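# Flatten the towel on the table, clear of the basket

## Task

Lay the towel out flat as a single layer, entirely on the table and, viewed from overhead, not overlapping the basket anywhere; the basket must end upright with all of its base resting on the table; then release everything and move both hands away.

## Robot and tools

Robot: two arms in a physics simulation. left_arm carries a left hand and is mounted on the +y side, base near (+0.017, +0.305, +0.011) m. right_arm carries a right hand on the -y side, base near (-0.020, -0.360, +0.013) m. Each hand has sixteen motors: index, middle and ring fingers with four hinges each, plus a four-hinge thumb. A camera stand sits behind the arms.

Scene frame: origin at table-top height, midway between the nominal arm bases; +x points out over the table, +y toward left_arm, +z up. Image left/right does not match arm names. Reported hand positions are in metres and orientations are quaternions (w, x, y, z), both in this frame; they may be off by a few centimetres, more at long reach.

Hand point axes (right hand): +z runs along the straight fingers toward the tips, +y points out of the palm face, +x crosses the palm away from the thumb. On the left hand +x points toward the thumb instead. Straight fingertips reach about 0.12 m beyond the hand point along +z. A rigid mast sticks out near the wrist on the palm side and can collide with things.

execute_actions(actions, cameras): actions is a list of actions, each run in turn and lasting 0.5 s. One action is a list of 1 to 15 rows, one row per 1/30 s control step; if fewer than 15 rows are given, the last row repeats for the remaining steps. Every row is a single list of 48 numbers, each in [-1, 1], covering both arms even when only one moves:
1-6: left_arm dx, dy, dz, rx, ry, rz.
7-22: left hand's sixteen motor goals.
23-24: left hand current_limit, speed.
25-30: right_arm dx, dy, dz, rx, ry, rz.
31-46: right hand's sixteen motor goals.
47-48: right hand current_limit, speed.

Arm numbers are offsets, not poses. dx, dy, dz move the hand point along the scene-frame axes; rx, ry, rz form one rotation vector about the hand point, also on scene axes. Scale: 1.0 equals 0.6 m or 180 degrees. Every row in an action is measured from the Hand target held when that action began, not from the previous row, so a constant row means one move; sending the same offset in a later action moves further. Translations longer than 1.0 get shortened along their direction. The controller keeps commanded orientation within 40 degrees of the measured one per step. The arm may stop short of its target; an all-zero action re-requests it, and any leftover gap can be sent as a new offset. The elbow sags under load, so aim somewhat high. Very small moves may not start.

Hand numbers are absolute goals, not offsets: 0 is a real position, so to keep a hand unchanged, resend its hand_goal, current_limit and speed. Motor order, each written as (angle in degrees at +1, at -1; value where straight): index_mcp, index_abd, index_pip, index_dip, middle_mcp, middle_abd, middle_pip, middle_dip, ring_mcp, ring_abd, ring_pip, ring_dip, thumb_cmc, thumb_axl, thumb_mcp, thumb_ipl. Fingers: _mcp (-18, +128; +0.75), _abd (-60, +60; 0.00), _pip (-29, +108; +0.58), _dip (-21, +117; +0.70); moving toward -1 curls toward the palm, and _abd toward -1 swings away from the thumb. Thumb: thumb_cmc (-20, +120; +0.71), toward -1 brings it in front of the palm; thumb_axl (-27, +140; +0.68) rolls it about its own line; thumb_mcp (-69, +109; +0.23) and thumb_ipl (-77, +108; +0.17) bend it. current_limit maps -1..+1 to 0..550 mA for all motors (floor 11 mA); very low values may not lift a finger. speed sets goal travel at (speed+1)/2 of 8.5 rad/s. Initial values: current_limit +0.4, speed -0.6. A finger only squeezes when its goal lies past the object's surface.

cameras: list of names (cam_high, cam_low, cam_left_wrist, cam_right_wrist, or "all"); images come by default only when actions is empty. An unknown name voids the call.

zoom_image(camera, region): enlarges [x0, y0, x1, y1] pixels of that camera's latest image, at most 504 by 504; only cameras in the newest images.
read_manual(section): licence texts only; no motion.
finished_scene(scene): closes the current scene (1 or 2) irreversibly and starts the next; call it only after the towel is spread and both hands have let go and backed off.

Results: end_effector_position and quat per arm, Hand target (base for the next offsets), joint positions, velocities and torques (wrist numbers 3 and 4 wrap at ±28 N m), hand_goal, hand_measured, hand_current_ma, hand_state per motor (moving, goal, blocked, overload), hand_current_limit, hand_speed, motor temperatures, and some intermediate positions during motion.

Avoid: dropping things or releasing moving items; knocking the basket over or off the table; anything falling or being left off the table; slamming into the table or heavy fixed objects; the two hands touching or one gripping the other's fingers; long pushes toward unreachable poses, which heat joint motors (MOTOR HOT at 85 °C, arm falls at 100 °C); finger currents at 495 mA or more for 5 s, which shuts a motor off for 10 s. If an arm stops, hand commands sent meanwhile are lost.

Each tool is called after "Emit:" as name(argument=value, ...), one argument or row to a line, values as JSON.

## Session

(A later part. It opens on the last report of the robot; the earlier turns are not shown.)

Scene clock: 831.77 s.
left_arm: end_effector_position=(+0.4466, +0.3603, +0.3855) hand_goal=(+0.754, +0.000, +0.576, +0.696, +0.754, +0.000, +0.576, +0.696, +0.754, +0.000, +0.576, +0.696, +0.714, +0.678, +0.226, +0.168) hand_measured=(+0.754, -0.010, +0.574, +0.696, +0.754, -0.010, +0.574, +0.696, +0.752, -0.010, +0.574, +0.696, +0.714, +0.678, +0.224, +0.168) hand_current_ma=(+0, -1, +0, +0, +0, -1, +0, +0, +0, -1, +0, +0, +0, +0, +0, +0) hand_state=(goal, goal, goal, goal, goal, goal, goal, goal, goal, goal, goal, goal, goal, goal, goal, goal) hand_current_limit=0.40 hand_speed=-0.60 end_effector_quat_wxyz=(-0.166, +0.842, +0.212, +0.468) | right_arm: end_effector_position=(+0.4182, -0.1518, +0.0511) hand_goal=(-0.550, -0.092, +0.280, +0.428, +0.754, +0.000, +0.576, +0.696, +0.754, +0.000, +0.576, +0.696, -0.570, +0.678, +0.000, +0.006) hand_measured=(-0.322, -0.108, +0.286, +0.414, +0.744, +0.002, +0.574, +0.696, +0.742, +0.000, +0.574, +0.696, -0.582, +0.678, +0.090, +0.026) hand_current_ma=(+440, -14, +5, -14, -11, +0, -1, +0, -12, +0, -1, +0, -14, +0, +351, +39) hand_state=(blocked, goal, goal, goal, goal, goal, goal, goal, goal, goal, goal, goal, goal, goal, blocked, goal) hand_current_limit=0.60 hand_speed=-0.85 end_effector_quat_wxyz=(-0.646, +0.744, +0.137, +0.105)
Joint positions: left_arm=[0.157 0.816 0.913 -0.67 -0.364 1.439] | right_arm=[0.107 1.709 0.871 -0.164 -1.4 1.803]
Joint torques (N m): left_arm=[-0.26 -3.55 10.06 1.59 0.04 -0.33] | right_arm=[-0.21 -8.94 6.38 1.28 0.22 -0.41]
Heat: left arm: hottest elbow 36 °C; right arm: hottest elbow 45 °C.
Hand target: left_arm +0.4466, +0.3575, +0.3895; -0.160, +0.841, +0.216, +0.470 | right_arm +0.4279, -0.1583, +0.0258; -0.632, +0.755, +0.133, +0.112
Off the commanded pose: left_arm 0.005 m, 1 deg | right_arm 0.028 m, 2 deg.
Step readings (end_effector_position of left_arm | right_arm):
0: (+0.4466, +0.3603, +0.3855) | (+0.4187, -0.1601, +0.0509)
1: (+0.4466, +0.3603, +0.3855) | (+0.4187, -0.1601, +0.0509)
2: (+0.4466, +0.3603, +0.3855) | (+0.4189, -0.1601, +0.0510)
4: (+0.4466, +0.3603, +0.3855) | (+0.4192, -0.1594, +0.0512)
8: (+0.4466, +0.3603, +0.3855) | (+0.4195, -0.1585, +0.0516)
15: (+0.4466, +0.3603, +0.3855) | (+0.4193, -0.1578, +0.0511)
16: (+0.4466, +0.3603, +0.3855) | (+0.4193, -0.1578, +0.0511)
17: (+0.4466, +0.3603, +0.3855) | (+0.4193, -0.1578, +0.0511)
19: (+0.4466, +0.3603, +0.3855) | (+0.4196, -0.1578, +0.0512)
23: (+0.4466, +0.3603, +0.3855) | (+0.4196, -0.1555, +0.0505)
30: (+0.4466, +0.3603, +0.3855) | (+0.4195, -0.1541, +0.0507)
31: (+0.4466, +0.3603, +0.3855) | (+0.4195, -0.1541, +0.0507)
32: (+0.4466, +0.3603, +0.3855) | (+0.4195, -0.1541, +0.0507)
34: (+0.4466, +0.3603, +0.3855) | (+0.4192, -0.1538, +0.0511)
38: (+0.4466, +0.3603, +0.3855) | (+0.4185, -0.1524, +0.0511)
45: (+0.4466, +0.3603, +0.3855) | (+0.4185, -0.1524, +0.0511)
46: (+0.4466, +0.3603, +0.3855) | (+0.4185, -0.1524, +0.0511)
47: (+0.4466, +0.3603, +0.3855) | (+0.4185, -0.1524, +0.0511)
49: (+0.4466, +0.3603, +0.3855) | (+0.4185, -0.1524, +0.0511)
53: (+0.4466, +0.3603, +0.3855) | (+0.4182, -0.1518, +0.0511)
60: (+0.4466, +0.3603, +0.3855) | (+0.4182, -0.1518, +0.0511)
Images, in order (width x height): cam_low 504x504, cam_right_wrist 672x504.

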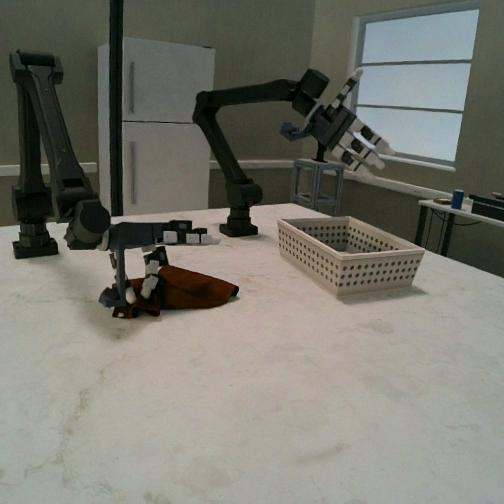

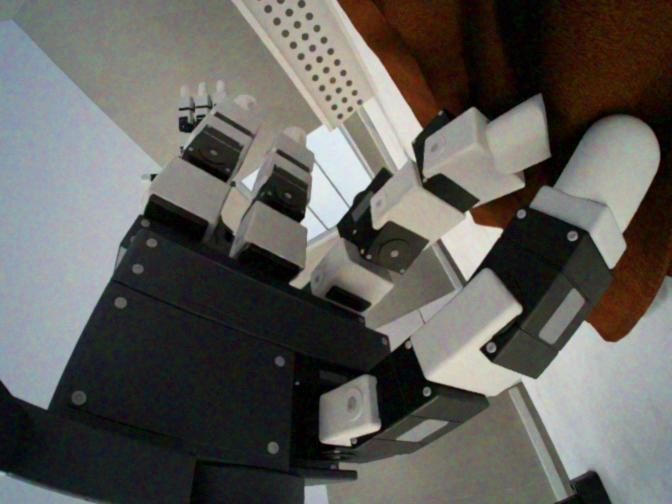

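Emit:
execute_actions(
  actions=[
    [[0,0,0,0,0,0,0.754,0,0.576,0.696,0.754,0,0.576,0.696,0.754,0,0.576,0.696,0.714,0.678,0.226,0.168,0.4,-0.6,0,0,0.07,0,0,0,-0.55,-0.093,0.28,0.4276,0.754,0,0.576,0.696,0.754,0,0.576,0.696,-0.571,0.678,0.0,0.0054,0.6,-0.85]],
    [[0,0,0,0,0,0,0.754,0,0.576,0.696,0.754,0,0.576,0.696,0.754,0,0.576,0.696,0.714,0.678,0.226,0.168,0.4,-0.6,0,0,0.06,0,0,0,-0.55,-0.093,0.28,0.4276,0.754,0,0.576,0.696,0.754,0,0.576,0.696,-0.571,0.678,0.0,0.0054,0.6,-0.85]],
    [[0,0,0,0,0,0,0.754,0,0.576,0.696,0.754,0,0.576,0.696,0.754,0,0.576,0.696,0.714,0.678,0.226,0.168,0.4,-0.6,0,-0.03,0.07,0,0,0,-0.55,-0.093,0.28,0.4276,0.754,0,0.576,0.696,0.754,0,0.576,0.696,-0.571,0.678,0.0,0.0054,0.6,-0.85]],
  ],
  cameras=["cam_low", "cam_high"],
)

Emit:
zoom_image(
  camera="cam_low",
  region=[70, 180, 260, 340],
)

Scene clock: 838.13 s.
left_arm: end_effector_position=(+0.4466, +0.3603, +0.3855) hand_goal=(+0.754, +0.000, +0.576, +0.696, +0.754, +0.000, +0.576, +0.696, +0.754, +0.000, +0.576, +0.696, +0.714, +0.678, +0.226, +0.168) hand_measured=(+0.754, -0.010, +0.574, +0.696, +0.754, -0.010, +0.574, +0.696, +0.752, -0.010, +0.574, +0.696, +0.714, +0.678, +0.224, +0.168) hand_current_ma=(+0, -1, +0, +0, +0, -1, +0, +0, +0, -1, +0, +0, +0, +0, +0, +0) hand_state=(goal, goal, goal, goal, goal, goal, goal, goal, goal, goal, goal, goal, goal, goal, goal, goal) hand_current_limit=0.40 hand_speed=-0.60 end_effector_quat_wxyz=(-0.166, +0.842, +0.212, +0.468) | right_arm: end_effector_position=(+0.4107, -0.1788, +0.1318) hand_goal=(-0.550, -0.092, +0.280, +0.428, +0.754, +0.000, +0.576, +0.696, +0.754, +0.000, +0.576, +0.696, -0.570, +0.678, +0.000, +0.006) hand_measured=(-0.344, -0.092, +0.308, +0.440, +0.742, +0.000, +0.574, +0.696, +0.742, +0.000, +0.574, +0.696, -0.570, +0.678, +0.078, +0.026) hand_current_ma=(+440, +0, +43, +14, -12, +0, -1, +0, -13, +0, -1, +0, +0, +0, +276, +39) hand_state=(blocked, goal, blocked, goal, goal, goal, goal, goal, goal, goal, goal, goal, goal, goal, blocked, goal) hand_current_limit=0.60 hand_speed=-0.85 end_effector_quat_wxyz=(-0.631, +0.761, +0.114, +0.097)
Joint positions: left_arm=[0.157 0.816 0.913 -0.67 -0.364 1.439] | right_arm=[0.058 1.542 0.979 -0.658 -1.372 1.626]
Joint torques (N m): left_arm=[-0.26 -3.55 10.04 1.59 0.04 -0.33] | right_arm=[-0.21 -11.52 10.17 0.2 -1.05 -0.28]
Heat: left arm: hottest elbow 36 °C; right arm: hottest elbow 45 °C.
Hand target: left_arm +0.4466, +0.3575, +0.3895; -0.160, +0.841, +0.216, +0.470 | right_arm +0.4279, -0.1763, +0.1458; -0.632, +0.755, +0.133, +0.112
Off the commanded pose: left_arm 0.005 m, 1 deg | right_arm 0.022 m, 3 deg.
Step readings (end_effector_position of left_arm | right_arm):
0: (+0.4466, +0.3603, +0.3855) | (+0.4182, -0.1518, +0.0511)
1: (+0.4466, +0.3603, +0.3855) | (+0.4183, -0.1519, +0.0523)
2: (+0.4466, +0.3603, +0.3855) | (+0.4176, -0.1532, +0.0534)
4: (+0.4466, +0.3603, +0.3855) | (+0.4172, -0.1558, +0.0572)
8: (+0.4466, +0.3603, +0.3855) | (+0.4141, -0.1572, +0.0580)
15: (+0.4466, +0.3603, +0.3855) | (+0.4123, -0.1574, +0.0573)
16: (+0.4466, +0.3603, +0.3855) | (+0.4125, -0.1576, +0.0584)
17: (+0.4466, +0.3603, +0.3855) | (+0.4101, -0.1582, +0.0597)
19: (+0.4466, +0.3603, +0.3855) | (+0.4060, -0.1586, +0.0685)
23: (+0.4466, +0.3603, +0.3855) | (+0.4087, -0.1583, +0.0858)
30: (+0.4466, +0.3603, +0.3855) | (+0.4110, -0.1581, +0.0897)
31: (+0.4466, +0.3603, +0.3855) | (+0.4101, -0.1583, +0.0910)
32: (+0.4466, +0.3603, +0.3855) | (+0.4048, -0.1600, +0.0928)
34: (+0.4466, +0.3603, +0.3855) | (+0.3992, -0.1660, +0.1036)
38: (+0.4466, +0.3603, +0.3855) | (+0.4052, -0.1747, +0.1245)
45: (+0.4466, +0.3603, +0.3855) | (+0.4104, -0.1787, +0.1321)
Images, in order (width x height): cam_high 504x504, cam_low 504x504.

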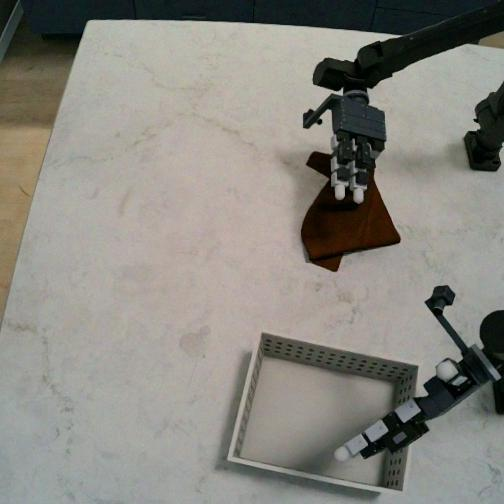

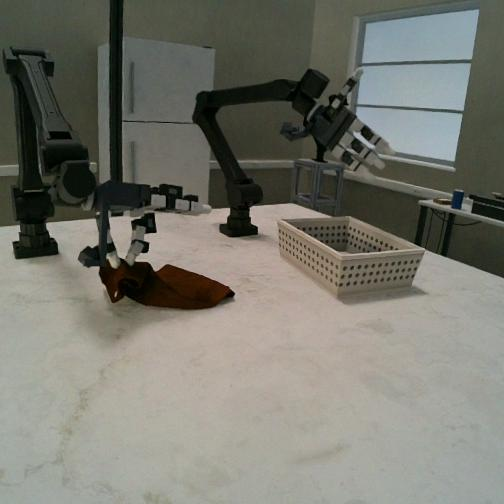

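Scaled by 2.653 from the camera's 504x504 image, which has a finer 720x720 frame.

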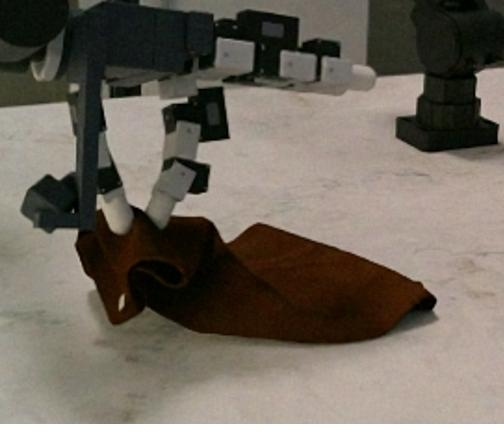

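Emit:
execute_actions(
  actions=[
    [[0,0,0,0,0,0,0.754,0,0.576,0.696,0.754,0,0.576,0.696,0.754,0,0.576,0.696,0.714,0.678,0.226,0.168,0.4,-0.6,0,0,0.1,0,0,0,-0.55,-0.093,0.28,0.4276,0.754,0,0.576,0.696,0.754,0,0.576,0.696,-0.571,0.678,0.0,0.0054,0.6,-0.85]],
    [[0,0,0,0,0,0,0.754,0,0.576,0.696,0.754,0,0.576,0.696,0.754,0,0.576,0.696,0.714,0.678,0.226,0.168,0.4,-0.6,0,-0.0,0.1,0,0,0,-0.55,-0.093,0.28,0.4276,0.754,0,0.576,0.696,0.754,0,0.576,0.696,-0.571,0.678,0.0,0.0054,0.6,-0.85]],
  ],
  cameras=["cam_low", "cam_high"],
)

Emit:
zoom_image(
  camera="cam_low",
  region=[50, 180, 260, 340],
)

Emit:
zoom_image(
  camera="cam_high",
  region=[270, 80, 420, 280],
)

Scene clock: 844.87 s.
left_arm: end_effector_position=(+0.4466, +0.3603, +0.3855) hand_goal=(+0.754, +0.000, +0.576, +0.696, +0.754, +0.000, +0.576, +0.696, +0.754, +0.000, +0.576, +0.696, +0.714, +0.678, +0.226, +0.168) hand_measured=(+0.754, -0.010, +0.574, +0.696, +0.754, -0.010, +0.574, +0.696, +0.752, -0.010, +0.574, +0.696, +0.714, +0.678, +0.224, +0.168) hand_current_ma=(+0, -1, +0, +0, +0, -1, +0, +0, +0, -1, +0, +0, +0, +0, +0, +0) hand_state=(goal, goal, goal, goal, goal, goal, goal, goal, goal, goal, goal, goal, goal, goal, goal, goal) hand_current_limit=0.40 hand_speed=-0.60 end_effector_quat_wxyz=(-0.166, +0.842, +0.212, +0.468) | right_arm: end_effector_position=(+0.4160, -0.1776, +0.2490) hand_goal=(-0.550, -0.092, +0.280, +0.428, +0.754, +0.000, +0.576, +0.696, +0.754, +0.000, +0.576, +0.696, -0.570, +0.678, +0.000, +0.006) hand_measured=(-0.348, -0.090, +0.308, +0.442, +0.742, +0.000, +0.574, +0.696, +0.742, +0.000, +0.574, +0.696, -0.568, +0.678, +0.078, +0.026) hand_current_ma=(+440, +1, +44, +15, -13, +0, -1, +0, -14, +0, -1, +0, +1, +0, +276, +39) hand_state=(blocked, goal, blocked, goal, goal, goal, goal, goal, goal, goal, goal, goal, goal, goal, blocked, goal) hand_current_limit=0.60 hand_speed=-0.85 end_effector_quat_wxyz=(-0.631, +0.761, +0.115, +0.095)
Joint positions: left_arm=[0.157 0.816 0.913 -0.67 -0.364 1.439] | right_arm=[0.06 1.433 1.193 -0.99 -1.374 1.619]
Joint torques (N m): left_arm=[-0.26 -3.55 10.07 1.59 0.04 -0.34] | right_arm=[-0.26 -11.63 11.06 0.13 -0.97 -0.27]
Heat: left arm: hottest elbow 36 °C; right arm: hottest elbow 45 °C.
Hand target: left_arm +0.4466, +0.3575, +0.3895; -0.160, +0.841, +0.216, +0.470 | right_arm +0.4279, -0.1763, +0.2658; -0.632, +0.755, +0.133, +0.112
Off the commanded pose: left_arm 0.005 m, 1 deg | right_arm 0.021 m, 3 deg.
Step readings (end_effector_position of left_arm | right_arm):
0: (+0.4466, +0.3603, +0.3855) | (+0.4107, -0.1788, +0.1318)
1: (+0.4466, +0.3603, +0.3855) | (+0.4107, -0.1790, +0.1334)
2: (+0.4466, +0.3603, +0.3855) | (+0.4072, -0.1790, +0.1368)
4: (+0.4466, +0.3603, +0.3855) | (+0.4061, -0.1790, +0.1522)
8: (+0.4466, +0.3603, +0.3855) | (+0.4137, -0.1785, +0.1838)
15: (+0.4466, +0.3603, +0.3855) | (+0.4156, -0.1783, +0.1928)
16: (+0.4466, +0.3603, +0.3855) | (+0.4148, -0.1784, +0.1954)
17: (+0.4466, +0.3603, +0.3855) | (+0.4123, -0.1785, +0.1981)
19: (+0.4466, +0.3603, +0.3855) | (+0.4112, -0.1778, +0.2115)
23: (+0.4466, +0.3603, +0.3855) | (+0.4164, -0.1775, +0.2405)
30: (+0.4466, +0.3603, +0.3855) | (+0.4162, -0.1776, +0.2491)
Images, in order (width x height): cam_high 504x504, cam_low 504x504.

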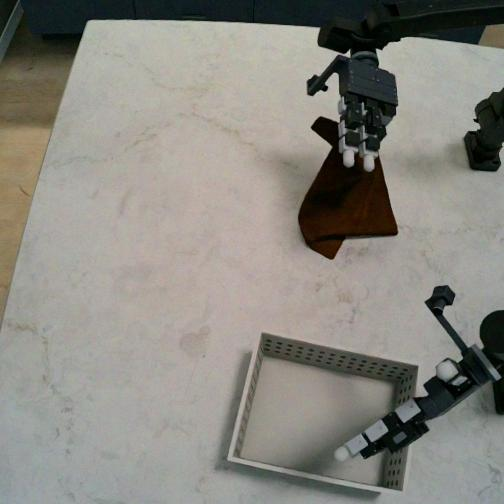

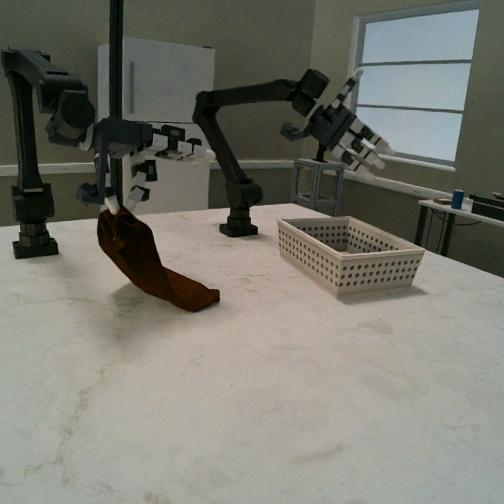

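Scaled by 2.400 from the camera's 504x504 image, which has a finer 720x720 frame.

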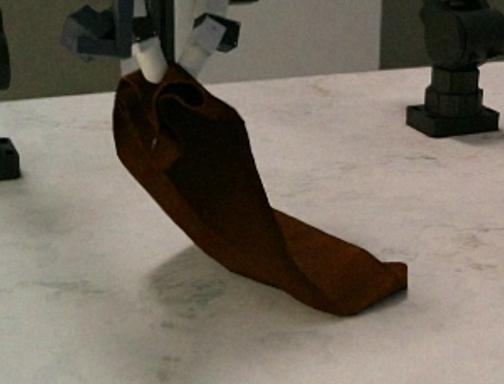

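Scaled by 2.520 from the camera's 504x504 image, which has a finer 720x720 frame.

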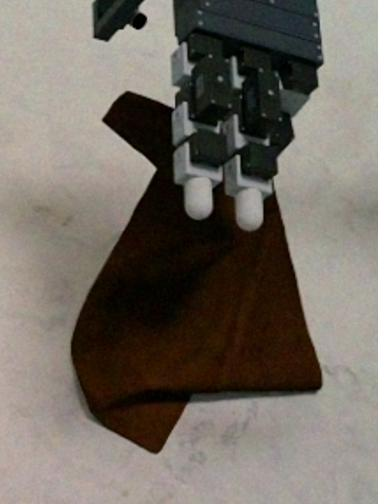

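Emit:
execute_actions(
  actions=[
    [[0,0,0,0,0,0,0.754,0,0.576,0.696,0.754,0,0.576,0.696,0.754,0,0.576,0.696,0.714,0.678,0.226,0.168,0.4,-0.6,-0.02,0,0.1,0,0,0,-0.55,-0.093,0.28,0.4276,0.754,0,0.576,0.696,0.754,0,0.576,0.696,-0.571,0.678,0.0,0.0054,0.6,-0.85]],
    [[0,0,0,0,0,0,0.754,0,0.576,0.696,0.754,0,0.576,0.696,0.754,0,0.576,0.696,0.714,0.678,0.226,0.168,0.4,-0.6,-0.02,-0.0,0.1,0,0,0,-0.55,-0.093,0.28,0.4276,0.754,0,0.576,0.696,0.754,0,0.576,0.696,-0.571,0.678,0.0,0.0054,0.6,-0.85]],
    [[0,0,0,0,0,0,0.754,0,0.576,0.696,0.754,0,0.576,0.696,0.754,0,0.576,0.696,0.714,0.678,0.226,0.168,0.4,-0.6,-0.02,-0.0,0.1,0,0,0,-0.55,-0.093,0.28,0.4276,0.754,0,0.576,0.696,0.754,0,0.576,0.696,-0.571,0.678,0.0,0.0054,0.6,-0.85]],
    [[0,0,0,0,0,0,0.754,0,0.576,0.696,0.754,0,0.576,0.696,0.754,0,0.576,0.696,0.714,0.678,0.226,0.168,0.4,-0.6,-0.02,-0.0,0.1,0,0,0,-0.55,-0.093,0.28,0.4276,0.754,0,0.576,0.696,0.754,0,0.576,0.696,-0.571,0.678,0.0,0.0054,0.6,-0.85]],
  ],
  cameras=["cam_low", "cam_high"],
)

Emit:
zoom_image(
  camera="cam_low",
  region=[50, 130, 260, 340],
)

Scene clock: 857.30 s.
left_arm: end_effector_position=(+0.4466, +0.3603, +0.3855) hand_goal=(+0.754, +0.000, +0.576, +0.696, +0.754, +0.000, +0.576, +0.696, +0.754, +0.000, +0.576, +0.696, +0.714, +0.678, +0.226, +0.168) hand_measured=(+0.754, -0.010, +0.574, +0.696, +0.754, -0.010, +0.574, +0.696, +0.752, -0.010, +0.574, +0.696, +0.714, +0.678, +0.224, +0.168) hand_current_ma=(+0, -1, +0, +0, +0, -1, +0, +0, +0, -1, +0, +0, +0, +0, +0, +0) hand_state=(goal, goal, goal, goal, goal, goal, goal, goal, goal, goal, goal, goal, goal, goal, goal, goal) hand_current_limit=0.40 hand_speed=-0.60 end_effector_quat_wxyz=(-0.166, +0.842, +0.212, +0.468) | right_arm: end_effector_position=(+0.3779, -0.1807, +0.4895) hand_goal=(-0.550, -0.092, +0.280, +0.428, +0.754, +0.000, +0.576, +0.696, +0.754, +0.000, +0.576, +0.696, -0.570, +0.678, +0.000, +0.006) hand_measured=(-0.356, -0.090, +0.310, +0.444, +0.742, +0.002, +0.574, +0.696, +0.740, +0.002, +0.574, +0.696, -0.564, +0.678, +0.076, +0.026) hand_current_ma=(+440, +1, +48, +18, -15, +0, -1, +0, -16, +0, -1, +0, +5, +0, +270, +39) hand_state=(blocked, goal, blocked, goal, goal, goal, goal, goal, goal, goal, goal, goal, goal, goal, blocked, goal) hand_current_limit=0.60 hand_speed=-0.85 end_effector_quat_wxyz=(-0.632, +0.761, +0.110, +0.098)
Joint positions: left_arm=[0.157 0.816 0.913 -0.67 -0.364 1.439] | right_arm=[0.058 1.372 1.77 -1.585 -1.372 1.665]
Joint torques (N m): left_arm=[-0.26 -3.6 10.04 1.59 0.04 -0.33] | right_arm=[0.5 -9.76 10.69 0.21 -0.94 -0.25]
Heat: left arm: hottest elbow 36 °C; right arm: hottest elbow 45 °C.
Hand target: left_arm +0.4466, +0.3575, +0.3895; -0.160, +0.841, +0.216, +0.470 | right_arm +0.3799, -0.1763, +0.5058; -0.632, +0.755, +0.133, +0.112
Off the commanded pose: left_arm 0.005 m, 1 deg | right_arm 0.017 m, 3 deg.
Step readings (end_effector_position of left_arm | right_arm):
0: (+0.4466, +0.3603, +0.3855) | (+0.4160, -0.1776, +0.2490)
1: (+0.4466, +0.3603, +0.3855) | (+0.4152, -0.1777, +0.2511)
2: (+0.4466, +0.3603, +0.3855) | (+0.4117, -0.1786, +0.2541)
4: (+0.4466, +0.3603, +0.3855) | (+0.4081, -0.1788, +0.2674)
8: (+0.4466, +0.3603, +0.3855) | (+0.4080, -0.1788, +0.2983)
15: (+0.4466, +0.3603, +0.3855) | (+0.4070, -0.1788, +0.3093)
16: (+0.4466, +0.3603, +0.3855) | (+0.4059, -0.1791, +0.3118)
17: (+0.4466, +0.3603, +0.3855) | (+0.4029, -0.1791, +0.3157)
19: (+0.4466, +0.3603, +0.3855) | (+0.4007, -0.1791, +0.3297)
23: (+0.4466, +0.3603, +0.3855) | (+0.4008, -0.1791, +0.3596)
30: (+0.4466, +0.3603, +0.3855) | (+0.3973, -0.1794, +0.3678)
31: (+0.4466, +0.3603, +0.3855) | (+0.3965, -0.1797, +0.3703)
32: (+0.4466, +0.3603, +0.3855) | (+0.3941, -0.1797, +0.3747)
34: (+0.4466, +0.3603, +0.3855) | (+0.3928, -0.1798, +0.3913)
38: (+0.4466, +0.3603, +0.3855) | (+0.3929, -0.1798, +0.4223)
45: (+0.4466, +0.3603, +0.3855) | (+0.3876, -0.1801, +0.4287)
46: (+0.4466, +0.3603, +0.3855) | (+0.3864, -0.1804, +0.4318)
47: (+0.4466, +0.3603, +0.3855) | (+0.3851, -0.1804, +0.4362)
49: (+0.4466, +0.3603, +0.3855) | (+0.3843, -0.1802, +0.4553)
53: (+0.4466, +0.3603, +0.3855) | (+0.3815, -0.1804, +0.4888)
60: (+0.4466, +0.3603, +0.3855) | (+0.3749, -0.1809, +0.4939)
Images, in order (width x height): cam_high 504x504, cam_low 504x504.

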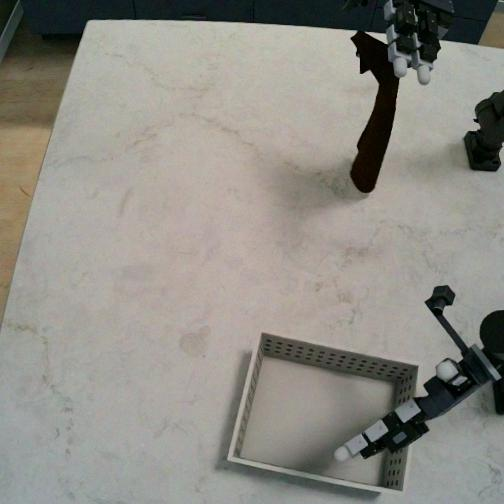

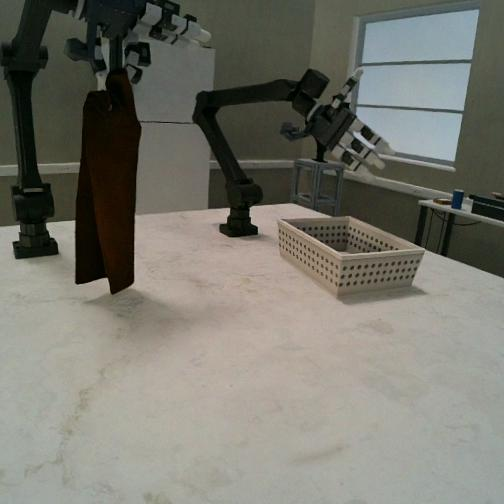

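Scaled by 2.400 from the camera's 504x504 image, which has a finer 720x720 frame.

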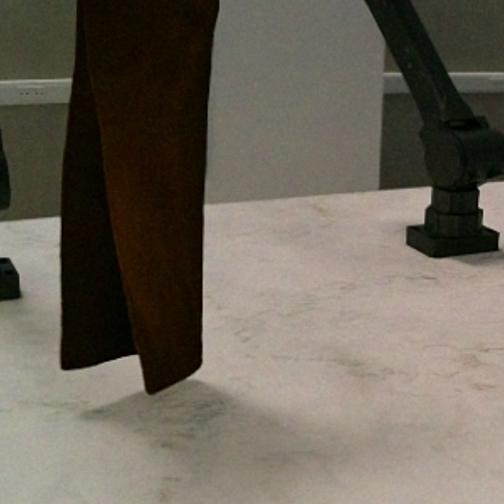

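Emit:
execute_actions(
  actions=[
    [[-0.07,0.12,0.0,0,0,0.03,0.754,0,0.576,0.696,0.754,0,0.576,0.696,0.754,0,0.576,0.696,0.714,0.678,0.226,0.168,0.4,-0.6,0,0,0,0,0,0,-0.55,-0.093,0.28,0.4276,0.754,0,0.576,0.696,0.754,0,0.576,0.696,-0.571,0.678,0.0,0.0054,0.6,-0.85]],
    [[-0.07,0.12,0.0,0,0,0.03,0.754,0,0.576,0.696,0.754,0,0.576,0.696,0.754,0,0.576,0.696,0.714,0.678,0.226,0.168,0.4,-0.6,0.02,0.07,0.0,-0.03,0,0,-0.55,-0.093,0.28,0.4276,0.754,0,0.576,0.696,0.754,0,0.576,0.696,-0.571,0.678,0.0,0.0054,0.6,-0.85]],
    [[0,0,0,0,0,0,0.754,0,0.576,0.696,0.754,0,0.576,0.696,0.754,0,0.576,0.696,0.714,0.678,0.226,0.168,0.4,-0.6,0.02,0.07,0.0,-0.04,0,-0.005,-0.55,-0.093,0.28,0.4276,0.754,0,0.576,0.696,0.754,0,0.576,0.696,-0.571,0.678,0.0,0.0054,0.6,-0.85]],
    [[0,0,0,0,0,0,0.754,0,0.576,0.696,0.754,0,0.576,0.696,0.754,0,0.576,0.696,0.714,0.678,0.226,0.168,0.4,-0.6,0.03,0.07,0.0,-0.04,0,-0.005,-0.55,-0.093,0.28,0.4276,0.754,0,0.576,0.696,0.754,0,0.576,0.696,-0.571,0.678,0.0,0.0054,0.6,-0.85]],
    [[0,0,0,0,0,0,0.754,0,0.576,0.696,0.754,0,0.576,0.696,0.754,0,0.576,0.696,0.714,0.678,0.226,0.168,0.4,-0.6,0.0,0.04,0.0,0,0,0,-0.55,-0.093,0.28,0.4276,0.754,0,0.576,0.696,0.754,0,0.576,0.696,-0.571,0.678,0.0,0.0054,0.6,-0.85]],
  ],
  cameras=["cam_low", "cam_high"],
)

Emit:
zoom_image(
  camera="cam_low",
  region=[60, 60, 300, 300],
)

Scene clock: 899.97 s.
left_arm: end_effector_position=(+0.3603, +0.5079, +0.3853) hand_goal=(+0.754, +0.000, +0.576, +0.696, +0.754, +0.000, +0.576, +0.696, +0.754, +0.000, +0.576, +0.696, +0.714, +0.678, +0.226, +0.168) hand_measured=(+0.754, -0.008, +0.574, +0.696, +0.754, -0.008, +0.574, +0.696, +0.754, -0.008, +0.574, +0.696, +0.716, +0.678, +0.224, +0.168) hand_current_ma=(+0, -1, +0, +0, +0, -1, +0, +0, +0, -1, +0, +0, +0, +0, +0, +0) hand_state=(goal, goal, goal, goal, goal, goal, goal, goal, goal, goal, goal, goal, goal, goal, goal, goal) hand_current_limit=0.40 hand_speed=-0.60 end_effector_quat_wxyz=(-0.202, +0.817, +0.305, +0.446) | right_arm: end_effector_position=(+0.4124, -0.0316, +0.4873) hand_goal=(-0.550, -0.092, +0.280, +0.428, +0.754, +0.000, +0.576, +0.696, +0.754, +0.000, +0.576, +0.696, -0.570, +0.678, +0.000, +0.006) hand_measured=(-0.364, -0.088, +0.314, +0.444, +0.740, +0.002, +0.574, +0.696, +0.740, +0.002, +0.574, +0.696, -0.560, +0.678, +0.072, +0.026) hand_current_ma=(+440, +2, +58, +20, -16, +1, -1, +0, -18, +1, -1, +0, +9, +0, +253, +42) hand_state=(blocked, goal, blocked, goal, goal, goal, goal, goal, goal, goal, goal, goal, goal, goal, blocked, blocked) hand_current_limit=0.60 hand_speed=-0.85 end_effector_quat_wxyz=(-0.482, +0.863, +0.130, +0.073)
Joint positions: left_arm=[0.727 0.741 0.88 -0.687 -0.044 1.612] | right_arm=[0.482 1.627 2.16 -1.451 -0.851 2.063]
Joint torques (N m): left_arm=[-0.67 -3.08 9.51 2.41 0.22 -0.05] | right_arm=[0.38 -13.33 11.37 1.98 -0.31 0.1]
Heat: left arm: hottest elbow 36 °C; right arm: hottest elbow 45 °C.
Hand target: left_arm +0.3626, +0.5015, +0.3895; -0.204, +0.817, +0.294, +0.453 | right_arm +0.4219, -0.0263, +0.5058; -0.491, +0.855, +0.138, +0.097
Off the commanded pose: left_arm 0.008 m, 1 deg | right_arm 0.022 m, 3 deg.
Step readings (end_effector_position of left_arm | right_arm):
0: (+0.4466, +0.3603, +0.3855) | (+0.3780, -0.1807, +0.4895)
1: (+0.4454, +0.3601, +0.3853) | (+0.3780, -0.1807, +0.4895)
2: (+0.4404, +0.3639, +0.3850) | (+0.3779, -0.1807, +0.4894)
4: (+0.4261, +0.3961, +0.3824) | (+0.3773, -0.1808, +0.4893)
8: (+0.4041, +0.4414, +0.3879) | (+0.3773, -0.1808, +0.4892)
15: (+0.4046, +0.4354, +0.3877) | (+0.3771, -0.1808, +0.4892)
16: (+0.4039, +0.4346, +0.3884) | (+0.3782, -0.1808, +0.4880)
17: (+0.3993, +0.4380, +0.3895) | (+0.3847, -0.1801, +0.4849)
19: (+0.3835, +0.4709, +0.3883) | (+0.3904, -0.1627, +0.4871)
23: (+0.3587, +0.5149, +0.3870) | (+0.3845, -0.1285, +0.4846)
30: (+0.3604, +0.5082, +0.3858) | (+0.3872, -0.1296, +0.4855)
31: (+0.3604, +0.5082, +0.3858) | (+0.3899, -0.1326, +0.4842)
32: (+0.3603, +0.5081, +0.3857) | (+0.3988, -0.1355, +0.4817)
34: (+0.3603, +0.5080, +0.3856) | (+0.4048, -0.1231, +0.4860)
38: (+0.3603, +0.5080, +0.3854) | (+0.3953, -0.0909, +0.4859)
45: (+0.3603, +0.5080, +0.3854) | (+0.3947, -0.0887, +0.4827)
46: (+0.3603, +0.5079, +0.3853) | (+0.3981, -0.0914, +0.4819)
47: (+0.3603, +0.5079, +0.3853) | (+0.4092, -0.0935, +0.4837)
49: (+0.3603, +0.5079, +0.3853) | (+0.4220, -0.0810, +0.4919)
53: (+0.3603, +0.5079, +0.3853) | (+0.4219, -0.0504, +0.4920)
60: (+0.3603, +0.5079, +0.3853) | (+0.4189, -0.0447, +0.4821)
61: (+0.3603, +0.5079, +0.3853) | (+0.4198, -0.0454, +0.4814)
62: (+0.3603, +0.5079, +0.3853) | (+0.4203, -0.0458, +0.4824)
64: (+0.3603, +0.5079, +0.3853) | (+0.4209, -0.0434, +0.4854)
68: (+0.3603, +0.5079, +0.3853) | (+0.4165, -0.0369, +0.4882)
75: (+0.3603, +0.5079, +0.3853) | (+0.4125, -0.0316, +0.4873)
Images, in order (width x height): cam_high 504x504, cam_low 504x504.

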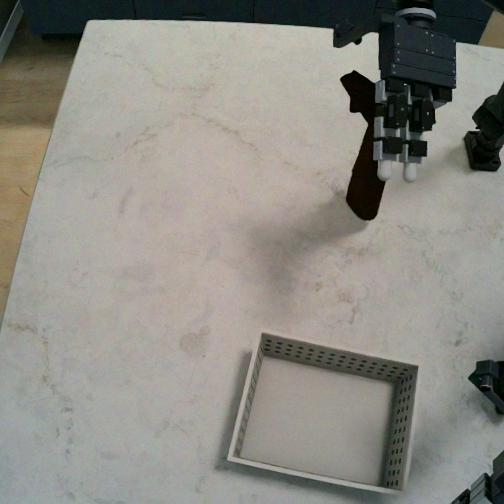

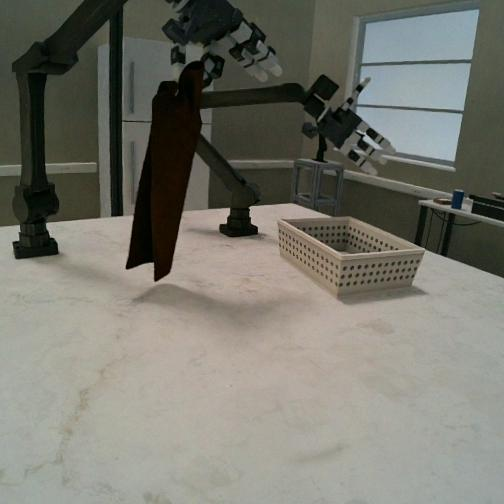

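Scaled by 2.100 from the camera's 504x504 image, which has a finer 720x720 frame.

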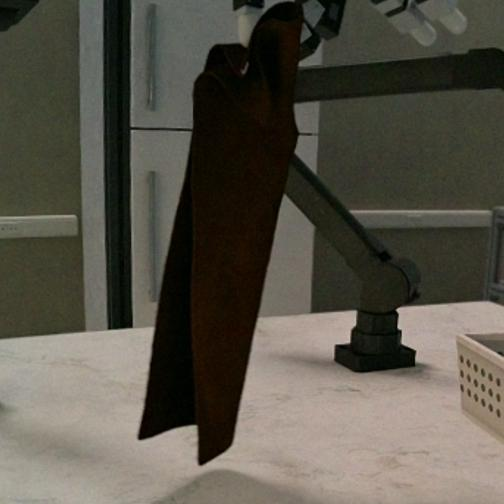

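Emit:
execute_actions(
  actions=[],
  cameras=["cam_low"],
)

Emit:
zoom_image(
  camera="cam_low",
  region=[60, 60, 300, 300],
)

Scene clock: 904.67 s.
left_arm: end_effector_position=(+0.3603, +0.5079, +0.3853) hand_goal=(+0.754, +0.000, +0.576, +0.696, +0.754, +0.000, +0.576, +0.696, +0.754, +0.000, +0.576, +0.696, +0.714, +0.678, +0.226, +0.168) hand_measured=(+0.754, -0.008, +0.574, +0.696, +0.754, -0.008, +0.574, +0.696, +0.754, -0.008, +0.574, +0.696, +0.716, +0.678, +0.224, +0.168) hand_current_ma=(+0, -1, +0, +0, +0, -1, +0, +0, +0, -1, +0, +0, +0, +0, +0, +0) hand_state=(goal, goal, goal, goal, goal, goal, goal, goal, goal, goal, goal, goal, goal, goal, goal, goal) hand_current_limit=0.40 hand_speed=-0.60 end_effector_quat_wxyz=(-0.202, +0.817, +0.305, +0.446) | right_arm: end_effector_position=(+0.4124, -0.0316, +0.4873) hand_goal=(-0.550, -0.092, +0.280, +0.428, +0.754, +0.000, +0.576, +0.696, +0.754, +0.000, +0.576, +0.696, -0.570, +0.678, +0.000, +0.006) hand_measured=(-0.364, -0.088, +0.314, +0.444, +0.740, +0.002, +0.574, +0.696, +0.740, +0.002, +0.574, +0.696, -0.560, +0.678, +0.072, +0.026) hand_current_ma=(+440, +2, +58, +20, -16, +1, -1, +0, -18, +1, -1, +0, +9, +0, +253, +42) hand_state=(blocked, goal, blocked, goal, goal, goal, goal, goal, goal, goal, goal, goal, goal, goal, blocked, blocked) hand_current_limit=0.60 hand_speed=-0.85 end_effector_quat_wxyz=(-0.482, +0.863, +0.130, +0.073)
Joint positions: left_arm=[0.727 0.741 0.88 -0.687 -0.044 1.612] | right_arm=[0.482 1.627 2.16 -1.451 -0.851 2.063]
Joint velocities: within noise
Joint torques (N m): left_arm=[-0.62 -3.02 9.52 2.43 0.22 -0.05] | right_arm=[0.32 -13.27 11.44 1.95 -0.33 0.09]
Motor temperatures (°C): left_arm=[25 31 36 24 21 21] | right_arm=[26 27 46 23 23 23]
Heat: left arm: hottest elbow 36 °C; right arm: hottest elbow 46 °C.
Hand target: left_arm +0.3626, +0.5015, +0.3895; -0.204, +0.817, +0.294, +0.453 | right_arm +0.4219, -0.0263, +0.5058; -0.491, +0.855, +0.138, +0.097
Off the commanded pose: left_arm 0.008 m, 1 deg | right_arm 0.022 m, 3 deg.
Images, in order (width x height): cam_low 504x504.

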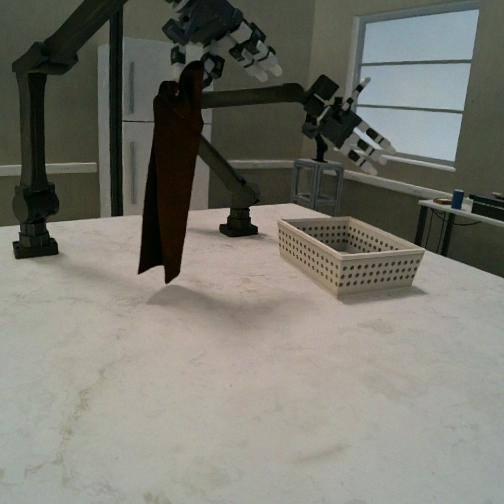

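Scaled by 2.100 from the camera's 504x504 image, which has a finer 720x720 frame.

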